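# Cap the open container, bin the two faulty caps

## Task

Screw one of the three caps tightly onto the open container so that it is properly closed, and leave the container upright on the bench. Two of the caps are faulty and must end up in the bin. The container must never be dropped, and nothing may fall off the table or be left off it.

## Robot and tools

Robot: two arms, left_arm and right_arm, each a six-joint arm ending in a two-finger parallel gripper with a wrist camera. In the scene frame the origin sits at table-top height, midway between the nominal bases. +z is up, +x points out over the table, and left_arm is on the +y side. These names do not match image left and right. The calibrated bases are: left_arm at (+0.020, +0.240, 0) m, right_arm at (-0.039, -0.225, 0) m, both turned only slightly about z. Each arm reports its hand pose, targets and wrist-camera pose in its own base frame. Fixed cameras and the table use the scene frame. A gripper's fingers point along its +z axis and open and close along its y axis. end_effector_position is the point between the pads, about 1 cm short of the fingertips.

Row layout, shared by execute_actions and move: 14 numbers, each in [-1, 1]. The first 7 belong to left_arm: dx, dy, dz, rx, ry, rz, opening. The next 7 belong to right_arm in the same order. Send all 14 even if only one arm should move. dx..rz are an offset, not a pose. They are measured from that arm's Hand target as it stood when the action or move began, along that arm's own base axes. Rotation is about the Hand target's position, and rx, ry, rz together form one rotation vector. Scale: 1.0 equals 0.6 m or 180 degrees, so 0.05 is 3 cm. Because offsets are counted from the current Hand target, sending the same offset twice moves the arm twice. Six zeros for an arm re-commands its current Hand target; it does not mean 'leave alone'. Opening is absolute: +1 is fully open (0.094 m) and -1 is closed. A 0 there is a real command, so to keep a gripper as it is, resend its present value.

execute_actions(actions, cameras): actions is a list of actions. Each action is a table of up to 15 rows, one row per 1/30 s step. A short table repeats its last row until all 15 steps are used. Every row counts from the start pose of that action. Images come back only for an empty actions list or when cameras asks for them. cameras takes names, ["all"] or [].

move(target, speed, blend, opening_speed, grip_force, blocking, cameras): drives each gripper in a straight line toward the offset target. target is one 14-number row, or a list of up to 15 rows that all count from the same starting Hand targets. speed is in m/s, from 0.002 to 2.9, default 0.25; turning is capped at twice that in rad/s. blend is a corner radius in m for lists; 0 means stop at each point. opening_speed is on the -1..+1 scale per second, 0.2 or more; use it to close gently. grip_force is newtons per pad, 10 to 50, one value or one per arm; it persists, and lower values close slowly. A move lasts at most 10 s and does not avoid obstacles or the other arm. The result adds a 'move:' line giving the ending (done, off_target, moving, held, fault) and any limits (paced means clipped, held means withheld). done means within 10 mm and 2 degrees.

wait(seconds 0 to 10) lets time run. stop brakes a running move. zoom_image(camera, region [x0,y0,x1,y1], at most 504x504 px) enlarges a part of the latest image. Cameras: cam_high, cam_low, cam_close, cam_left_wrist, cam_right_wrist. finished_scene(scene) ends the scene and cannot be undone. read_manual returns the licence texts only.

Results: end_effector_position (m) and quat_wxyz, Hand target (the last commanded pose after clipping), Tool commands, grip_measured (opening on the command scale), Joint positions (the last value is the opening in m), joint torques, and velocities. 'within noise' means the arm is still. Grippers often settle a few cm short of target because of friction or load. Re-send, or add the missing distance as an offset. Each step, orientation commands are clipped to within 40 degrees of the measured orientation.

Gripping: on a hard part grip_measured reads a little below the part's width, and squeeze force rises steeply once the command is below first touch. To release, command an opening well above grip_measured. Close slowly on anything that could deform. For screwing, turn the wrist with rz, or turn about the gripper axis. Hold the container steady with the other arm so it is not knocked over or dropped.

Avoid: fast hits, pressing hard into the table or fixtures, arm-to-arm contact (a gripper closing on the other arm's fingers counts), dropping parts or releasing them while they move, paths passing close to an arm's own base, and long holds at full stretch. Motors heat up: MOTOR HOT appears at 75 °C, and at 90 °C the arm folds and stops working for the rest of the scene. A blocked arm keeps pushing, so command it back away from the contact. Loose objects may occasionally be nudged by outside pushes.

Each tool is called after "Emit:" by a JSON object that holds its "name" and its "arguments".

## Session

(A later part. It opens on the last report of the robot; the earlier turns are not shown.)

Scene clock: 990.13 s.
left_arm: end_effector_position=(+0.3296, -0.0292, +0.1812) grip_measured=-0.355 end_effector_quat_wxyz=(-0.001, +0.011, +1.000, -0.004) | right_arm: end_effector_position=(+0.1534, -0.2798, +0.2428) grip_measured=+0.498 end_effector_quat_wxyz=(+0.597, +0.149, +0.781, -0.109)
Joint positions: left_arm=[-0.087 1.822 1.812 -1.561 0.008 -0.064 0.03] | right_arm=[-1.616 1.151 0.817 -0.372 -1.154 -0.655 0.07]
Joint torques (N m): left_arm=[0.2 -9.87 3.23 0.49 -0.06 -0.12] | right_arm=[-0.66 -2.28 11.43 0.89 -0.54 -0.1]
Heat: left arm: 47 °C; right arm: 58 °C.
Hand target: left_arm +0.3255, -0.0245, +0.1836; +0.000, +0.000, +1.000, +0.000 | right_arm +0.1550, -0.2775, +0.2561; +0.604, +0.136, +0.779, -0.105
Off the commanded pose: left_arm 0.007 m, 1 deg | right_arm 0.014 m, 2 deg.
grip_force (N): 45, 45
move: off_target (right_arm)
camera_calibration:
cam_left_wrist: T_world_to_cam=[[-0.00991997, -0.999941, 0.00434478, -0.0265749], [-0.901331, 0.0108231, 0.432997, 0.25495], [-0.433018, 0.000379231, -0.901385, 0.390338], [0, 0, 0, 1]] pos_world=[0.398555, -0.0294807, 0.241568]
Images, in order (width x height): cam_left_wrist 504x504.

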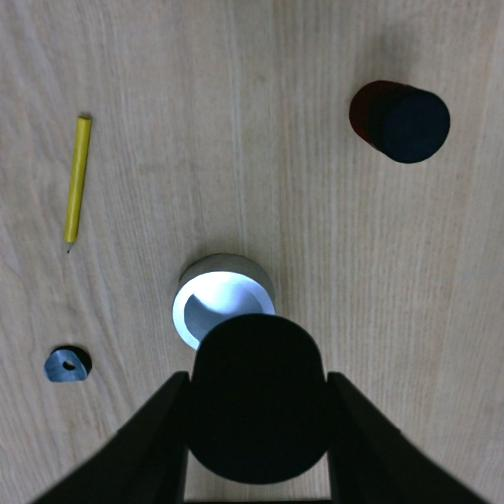

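Emit:
{"name": "move", "arguments": {"target": [[-0.0925,-0.3258,0.0273,0,0,-0.25,-0.45,0,0,0,0,0,0,0.5],[-0.1058,-0.6258,0.0273,0,0,-0.3167,-0.45,0,0,0,0,0,0,0.5]], "speed": [0.4,0.35], "blend": [0.06,0]}}

Emit:
{"name": "move", "arguments": {"target": [[0.03,-0.0583,-0.1,-0.0932,-0.0605,0,-0.45,0,0,0,0,0,0,0.5]], "speed": 0.25, "cameras": ["cam_left_wrist","cam_high"]}}

Scene clock: 994.73 s.
left_arm: end_effector_position=(+0.2527, -0.4015, +0.1974) grip_measured=-0.355 end_effector_quat_wxyz=(+0.109, +0.487, +0.865, -0.063) | right_arm: end_effector_position=(+0.1534, -0.2798, +0.2428) grip_measured=+0.498 end_effector_quat_wxyz=(+0.597, +0.149, +0.781, -0.109)
Joint positions: left_arm=[-1.009 2.269 2.521 -1.57 0.007 0.016 0.03] | right_arm=[-1.616 1.151 0.817 -0.372 -1.154 -0.655 0.07]
Joint torques (N m): left_arm=[0.83 -11.34 6.56 0.86 -0.04 -0.12] | right_arm=[-0.55 -2.33 11.44 0.87 -0.53 -0.13]
Heat: left arm: 46 °C; right arm: 58 °C.
Hand target: left_arm +0.2620, -0.3999, +0.2000; +0.000, +0.477, +0.879, +0.000 | right_arm +0.1550, -0.2775, +0.2561; +0.604, +0.136, +0.779, -0.105
Off the commanded pose: left_arm 0.010 m, 15 deg | right_arm 0.014 m, 2 deg.
joint sent to its limit (left arm) — joint 4 (wrist pitch), lower limit. The joint targets are off in position and orientation.
grip_force (N): 45, 45
move: off_target (left_arm, right_arm)

Scene clock: 996.23 s.
left_arm: end_effector_position=(+0.2722, -0.4325, +0.1298) grip_measured=-0.355 end_effector_quat_wxyz=(+0.129, +0.482, +0.863, -0.075) | right_arm: end_effector_position=(+0.1534, -0.2798, +0.2428) grip_measured=+0.498 end_effector_quat_wxyz=(+0.597, +0.149, +0.781, -0.109)
Joint positions: left_arm=[-1.009 2.269 2.221 -1.224 0.007 0.008 0.03] | right_arm=[-1.616 1.151 0.817 -0.372 -1.154 -0.655 0.07]
Joint torques (N m): left_arm=[0.09 -15.24 3.62 1.38 -0.07 -0.12] | right_arm=[-0.58 -2.48 11.48 0.85 -0.53 -0.15]
Heat: left arm: 46 °C; right arm: 57 °C.
Hand target: left_arm +0.2800, -0.4349, +0.1400; +0.152, +0.470, +0.866, -0.083 | right_arm +0.1550, -0.2775, +0.2561; +0.604, +0.136, +0.779, -0.105
Off the commanded pose: left_arm 0.013 m, 3 deg | right_arm 0.014 m, 2 deg.
grip_force (N): 45, 45
move: off_target (left_arm, right_arm)
camera_calibration:
cam_left_wrist: T_world_to_cam=[[-0.844187, -0.536033, 0.00408459, -0.00245761], [-0.529789, 0.835467, 0.146004, 0.522599], [-0.0816756, 0.121091, -0.989276, 0.287341], [0, 0, 0, 1]] pos_world=[0.298261, -0.472726, 0.207968]
Images, in order (width x height): cam_high 504x504, cam_left_wrist 504x504.

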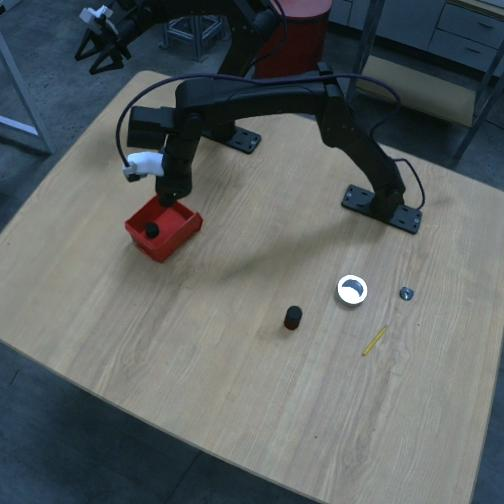

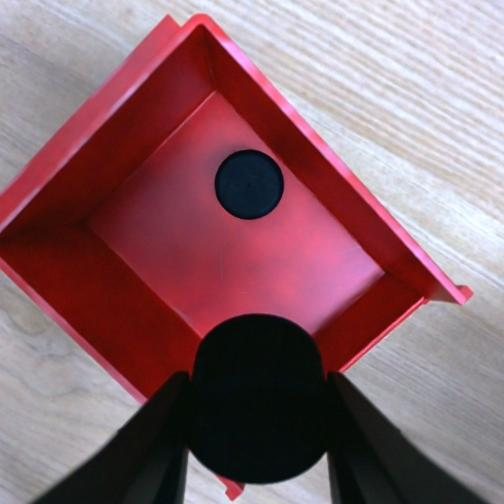

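Emit:
{"name": "move", "arguments": {"target": [[-0.002,-0.01,-0.1167,0,0,0,-0.45,0,0,0,0,0,0,0.5]], "speed": 0.15, "cameras": ["cam_left_wrist","cam_high"]}}

Scene clock: 998.20 s.
left_arm: end_effector_position=(+0.2741, -0.4355, +0.0604) grip_measured=-0.355 end_effector_quat_wxyz=(+0.129, +0.478, +0.866, -0.075) | right_arm: end_effector_position=(+0.1534, -0.2798, +0.2428) grip_measured=+0.498 end_effector_quat_wxyz=(+0.597, +0.149, +0.781, -0.109)
Joint positions: left_arm=[-1.009 2.267 1.942 -0.946 0.007 -0.001 0.03] | right_arm=[-1.616 1.151 0.817 -0.372 -1.154 -0.655 0.07]
Joint torques (N m): left_arm=[-0.72 -15.31 3.64 1.39 -0.1 -0.12] | right_arm=[-0.65 -2.29 11.62 0.91 -0.54 -0.18]
Heat: left arm: 47 °C; right arm: 57 °C.
Hand target: left_arm +0.2788, -0.4409, +0.0700; +0.152, +0.470, +0.866, -0.083 | right_arm +0.1550, -0.2775, +0.2561; +0.604, +0.136, +0.779, -0.105
Off the commanded pose: left_arm 0.012 m, 3 deg | right_arm 0.014 m, 2 deg.
grip_force (N): 45, 45
move: off_target (left_arm, right_arm)
camera_calibration:
cam_left_wrist: T_world_to_cam=[[-0.839419, -0.543442, 0.00676192, -0.00683075], [-0.536791, 0.830964, 0.146129, 0.536055], [-0.0850313, 0.119033, -0.989243, 0.219113], [0, 0, 0, 1]] pos_world=[0.300647, -0.475237, 0.138469]
Images, in order (width x height): cam_high 504x504, cam_left_wrist 504x504.

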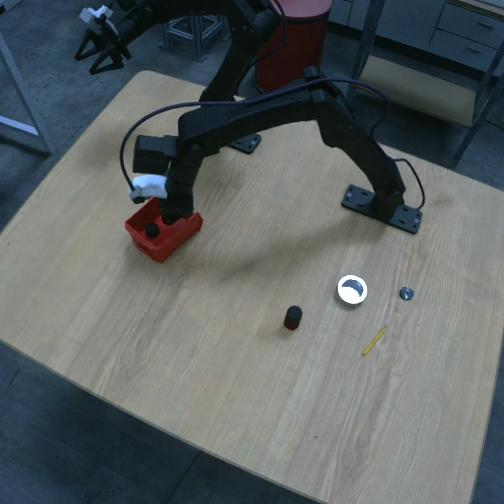

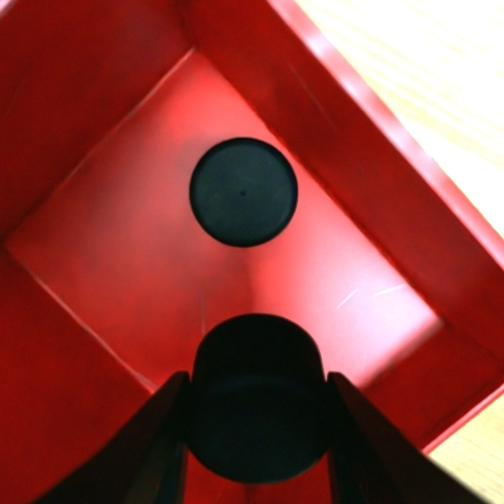

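Emit:
{"name": "move", "arguments": {"target": [[-0.001,-0.001,-0.07,0,0,0,-0.45,0,0,0,0,0,0,0.5]], "speed": 0.07, "cameras": ["cam_left_wrist","cam_high"]}}

Emit:
{"name": "zoom_image", "arguments": {"camera": "cam_high", "region": [105, 175, 205, 275]}}

Scene clock: 999.67 s.
left_arm: end_effector_position=(+0.2728, -0.4379, +0.0317) grip_measured=-0.356 end_effector_quat_wxyz=(+0.139, +0.478, +0.863, -0.082) | right_arm: end_effector_position=(+0.1534, -0.2798, +0.2428) grip_measured=+0.498 end_effector_quat_wxyz=(+0.597, +0.149, +0.781, -0.109)
Joint positions: left_arm=[-1.013 2.267 1.82 -0.799 0.007 -0.003 0.03] | right_arm=[-1.616 1.151 0.817 -0.372 -1.154 -0.655 0.07]
Joint torques (N m): left_arm=[-0.43 -12.98 3.67 1.44 -0.11 -0.12] | right_arm=[-0.85 -2.52 11.37 0.89 -0.54 -0.14]
Heat: left arm: 47 °C; right arm: 57 °C.
Hand target: left_arm +0.2782, -0.4415, +0.0280; +0.152, +0.470, +0.866, -0.083 | right_arm +0.1550, -0.2775, +0.2561; +0.604, +0.136, +0.779, -0.105
Off the commanded pose: left_arm 0.007 m, 2 deg | right_arm 0.014 m, 2 deg.
grip_force (N): 45, 45
move: off_target (right_arm)
camera_calibration:
cam_left_wrist: T_world_to_cam=[[-0.841193, -0.540681, 0.00765295, -0.00735155], [-0.535887, 0.835458, 0.121797, 0.544127], [-0.0722468, 0.0983533, -0.992526, 0.178504], [0, 0, 0, 1]] pos_world=[0.298303, -0.476127, 0.110953]
Images, in order (width x height): cam_high 504x504, cam_left_wrist 504x504.

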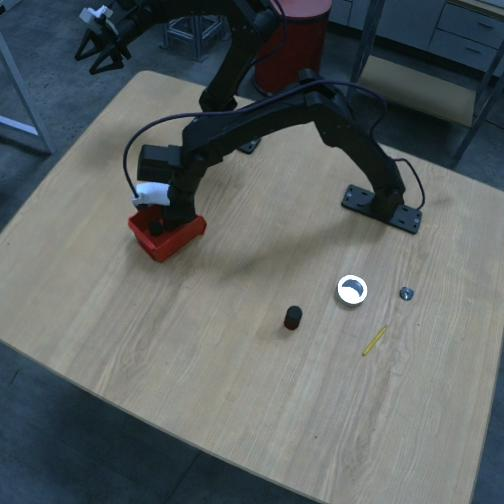

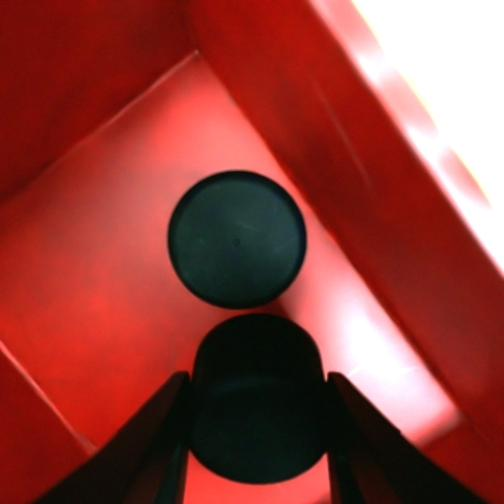

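Scaled by 5.040.

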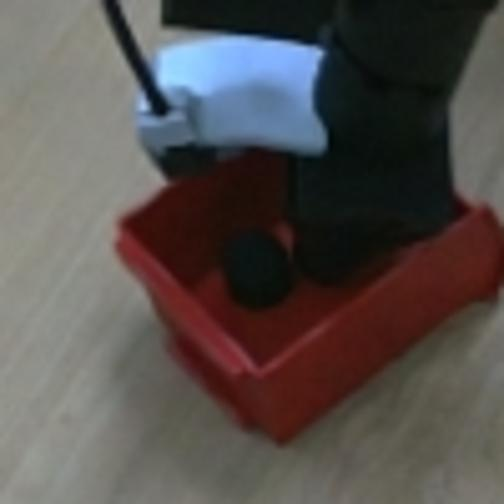

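Emit:
{"name": "move", "arguments": {"target": [[0,0,0,0,0,0,-0.15,0,0,0,0,0,0,0.5]], "speed": 0.04, "opening_speed": 0.5, "cameras": ["cam_left_wrist","cam_high"]}}

Emit:
{"name": "zoom_image", "arguments": {"camera": "cam_high", "region": [105, 175, 205, 275]}}

Scene clock: 1000.97 s.
left_arm: end_effector_position=(+0.2734, -0.4388, +0.0320) grip_measured=-0.153 end_effector_quat_wxyz=(+0.141, +0.478, +0.863, -0.083) | right_arm: end_effector_position=(+0.1534, -0.2798, +0.2428) grip_measured=+0.498 end_effector_quat_wxyz=(+0.597, +0.149, +0.781, -0.109)
Joint positions: left_arm=[-1.013 2.267 1.82 -0.794 0.007 -0.003 0.04] | right_arm=[-1.616 1.151 0.817 -0.372 -1.154 -0.655 0.07]
Joint torques (N m): left_arm=[-0.44 -13.03 3.67 1.42 -0.11 -0.11] | right_arm=[-0.69 -2.35 11.38 0.86 -0.57 -0.16]
Heat: left arm: 48 °C; right arm: 57 °C.
Hand target: left_arm +0.2782, -0.4415, +0.0280; +0.152, +0.470, +0.866, -0.083 | right_arm +0.1550, -0.2775, +0.2561; +0.604, +0.136, +0.779, -0.105
Off the commanded pose: left_arm 0.007 m, 2 deg | right_arm 0.014 m, 2 deg.
grip_force (N): 45, 45
move: off_target (right_arm)
camera_calibration:
cam_left_wrist: T_world_to_cam=[[-0.841225, -0.540632, 0.00760688, -0.00739002], [-0.536168, 0.835928, 0.117254, 0.54555], [-0.0697501, 0.0945584, -0.993073, 0.176687], [0, 0, 0, 1]] pos_world=[0.298614, -0.476743, 0.111551]
Images, in order (width x height): cam_high 504x504, cam_left_wrist 504x504.

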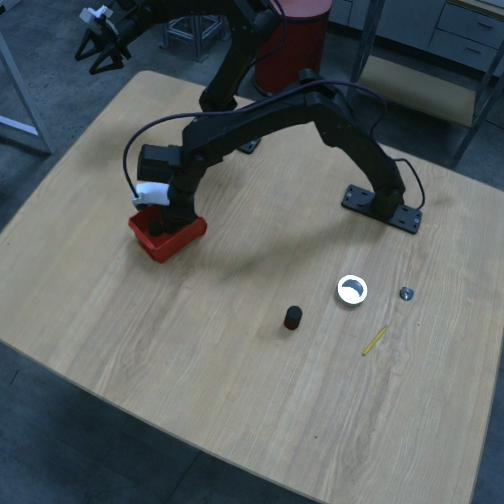

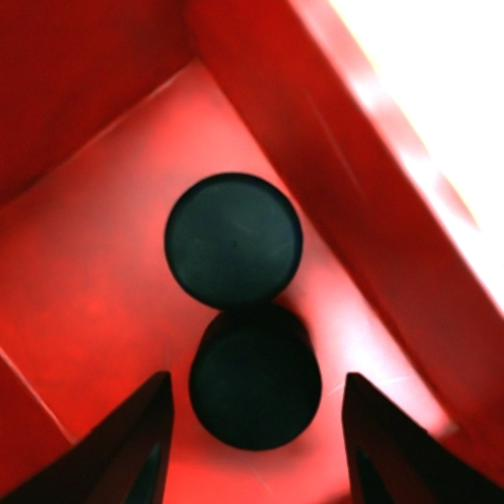

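Scaled by 5.040.

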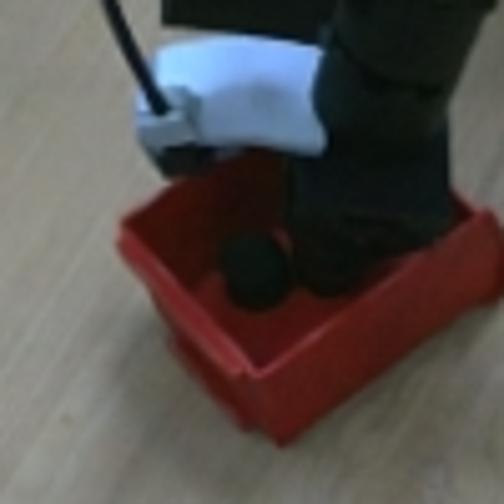

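Emit:
{"name": "move", "arguments": {"target": [[0,0,0.1,0,0,0,-0.15,0,0,0,0,0,0,0.5]], "speed": 0.05, "cameras": ["cam_left_wrist","cam_high"]}}

Emit:
{"name": "zoom_image", "arguments": {"camera": "cam_high", "region": [105, 175, 205, 275]}}

Scene clock: 1003.20 s.
left_arm: end_effector_position=(+0.2737, -0.4394, +0.0636) grip_measured=-0.153 end_effector_quat_wxyz=(+0.134, +0.479, +0.864, -0.079) | right_arm: end_effector_position=(+0.1534, -0.2798, +0.2428) grip_measured=+0.498 end_effector_quat_wxyz=(+0.597, +0.149, +0.781, -0.109)
Joint positions: left_arm=[-1.013 2.267 1.951 -0.943 0.007 -0.003 0.04] | right_arm=[-1.616 1.151 0.817 -0.372 -1.154 -0.655 0.07]
Joint torques (N m): left_arm=[-0.44 -15.82 7.57 0.8 -0.1 -0.11] | right_arm=[-0.65 -2.35 11.6 0.85 -0.56 -0.15]
Heat: left arm: 48 °C; right arm: 57 °C.
Hand target: left_arm +0.2782, -0.4415, +0.0880; +0.152, +0.470, +0.866, -0.083 | right_arm +0.1550, -0.2775, +0.2561; +0.604, +0.136, +0.779, -0.105
Off the commanded pose: left_arm 0.025 m, 2 deg | right_arm 0.014 m, 2 deg.
grip_force (N): 45, 45
move: off_target (left_arm, right_arm)
camera_calibration:
cam_left_wrist: T_world_to_cam=[[-0.84119, -0.540689, 0.0074224, -0.00768269], [-0.53499, 0.834163, 0.134009, 0.540376], [-0.0786486, 0.108756, -0.990952, 0.21668], [0, 0, 0, 1]] pos_world=[0.299675, -0.478481, 0.142361]
Images, in order (width x height): cam_high 504x504, cam_left_wrist 504x504.

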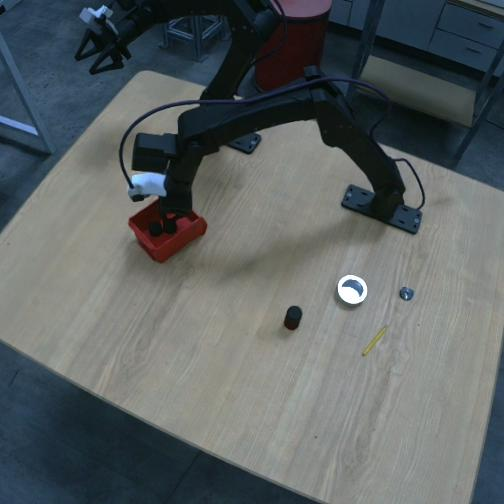

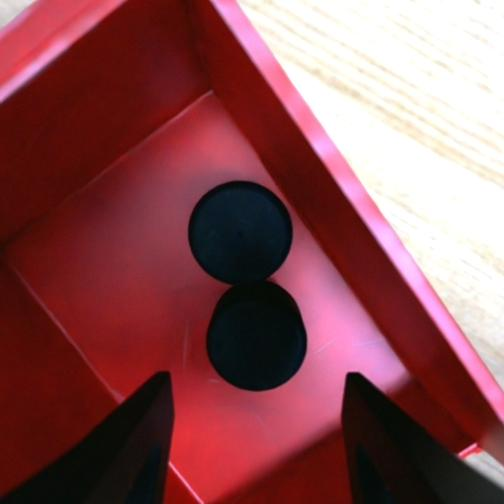

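Scaled by 5.040.

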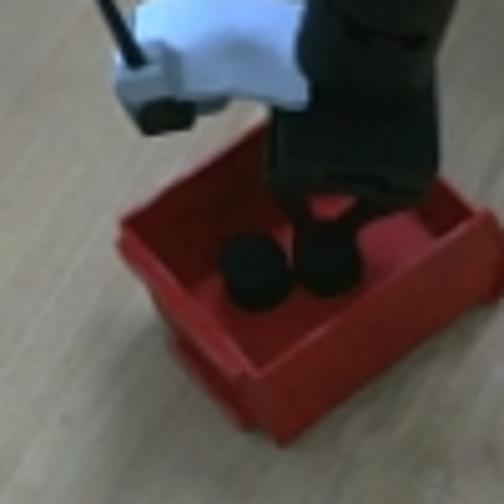

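Emit:
{"name": "move", "arguments": {"target": [[-0.03,0.05,0.2,0,0,0,-0.15,0,0,0,0,0,0,0.5]], "speed": 0.25, "cameras": ["cam_close","cam_high","cam_left_wrist"]}}

Emit:
{"name": "zoom_image", "arguments": {"camera": "cam_close", "region": [340, 310, 450, 440]}}

Emit:
{"name": "zoom_image", "arguments": {"camera": "cam_high", "region": [105, 175, 205, 275]}}

Scene clock: 1005.30 s.
left_arm: end_effector_position=(+0.2584, -0.4149, +0.1999) grip_measured=-0.153 end_effector_quat_wxyz=(+0.149, +0.477, +0.862, -0.087) | right_arm: end_effector_position=(+0.1534, -0.2798, +0.2428) grip_measured=+0.498 end_effector_quat_wxyz=(+0.597, +0.149, +0.781, -0.109)
Joint positions: left_arm=[-1.013 2.19 2.367 -1.402 0.007 -0.003 0.04] | right_arm=[-1.616 1.151 0.817 -0.372 -1.154 -0.655 0.07]
Joint torques (N m): left_arm=[-0.34 -12 7.13 0.83 -0.11 -0.1] | right_arm=[-0.62 -2.17 11.32 0.87 -0.51 -0.1]
Heat: left arm: 48 °C; right arm: 56 °C.
Hand target: left_arm +0.2602, -0.4115, +0.2080; +0.152, +0.470, +0.866, -0.083 | right_arm +0.1550, -0.2775, +0.2561; +0.604, +0.136, +0.779, -0.105
Off the commanded pose: left_arm 0.009 m, 1 deg | right_arm 0.014 m, 2 deg.
grip_force (N): 45, 45
move: off_target (right_arm)
camera_calibration:
cam_left_wrist: T_world_to_cam=[[-0.841287, -0.540531, 0.00793477, -0.00828579], [-0.537143, 0.837488, 0.10046, 0.502057], [-0.0609468, 0.0802532, -0.994909, 0.332204], [0, 0, 0, 1]] pos_world=[0.282952, -0.451606, 0.280142]
Images, in order (width x height): cam_high 504x504, cam_close 504x504, cam_left_wrist 504x504.

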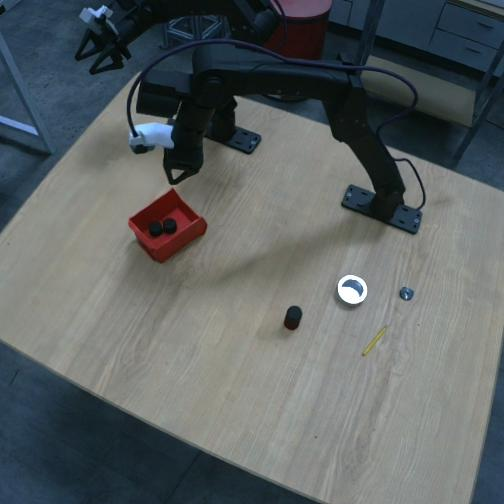

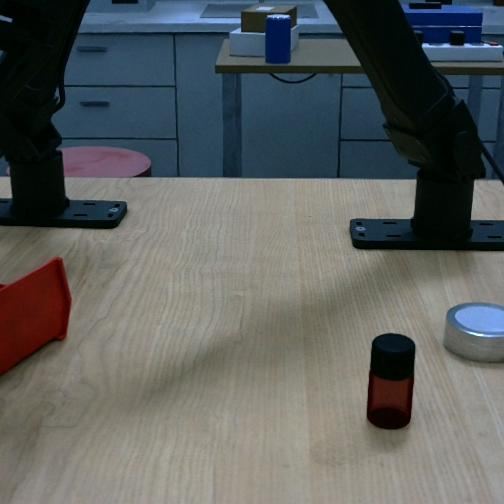

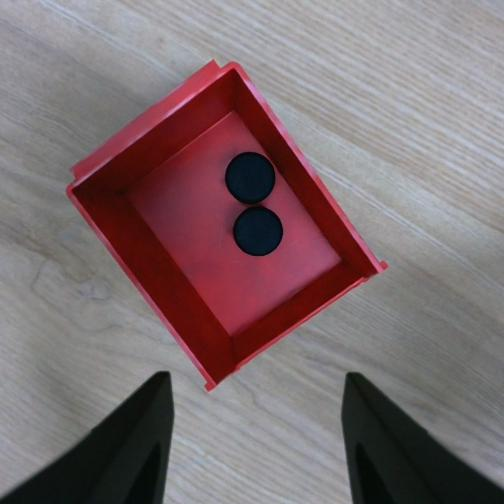

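Scaled by 3.877.

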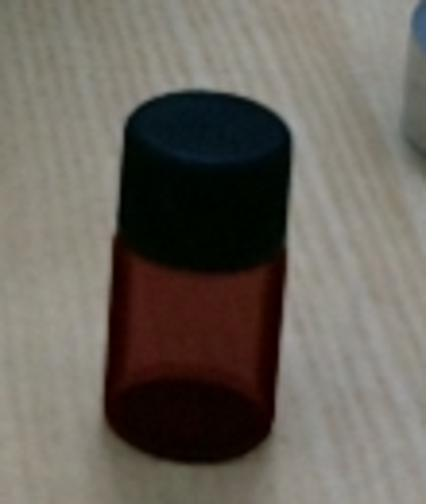

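Scaled by 5.040.

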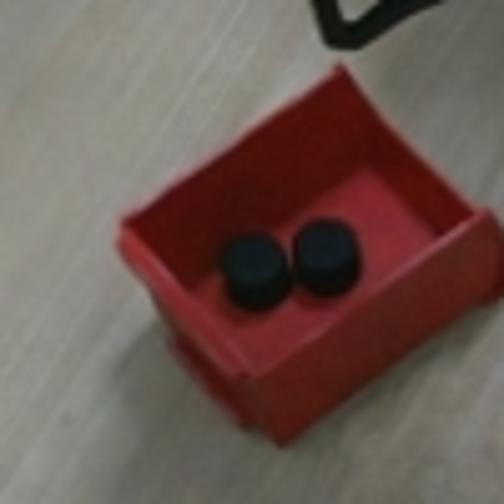

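Emit:
{"name": "finished_scene", "arguments": {"scene": 2}}

The scene is finished: the task was done.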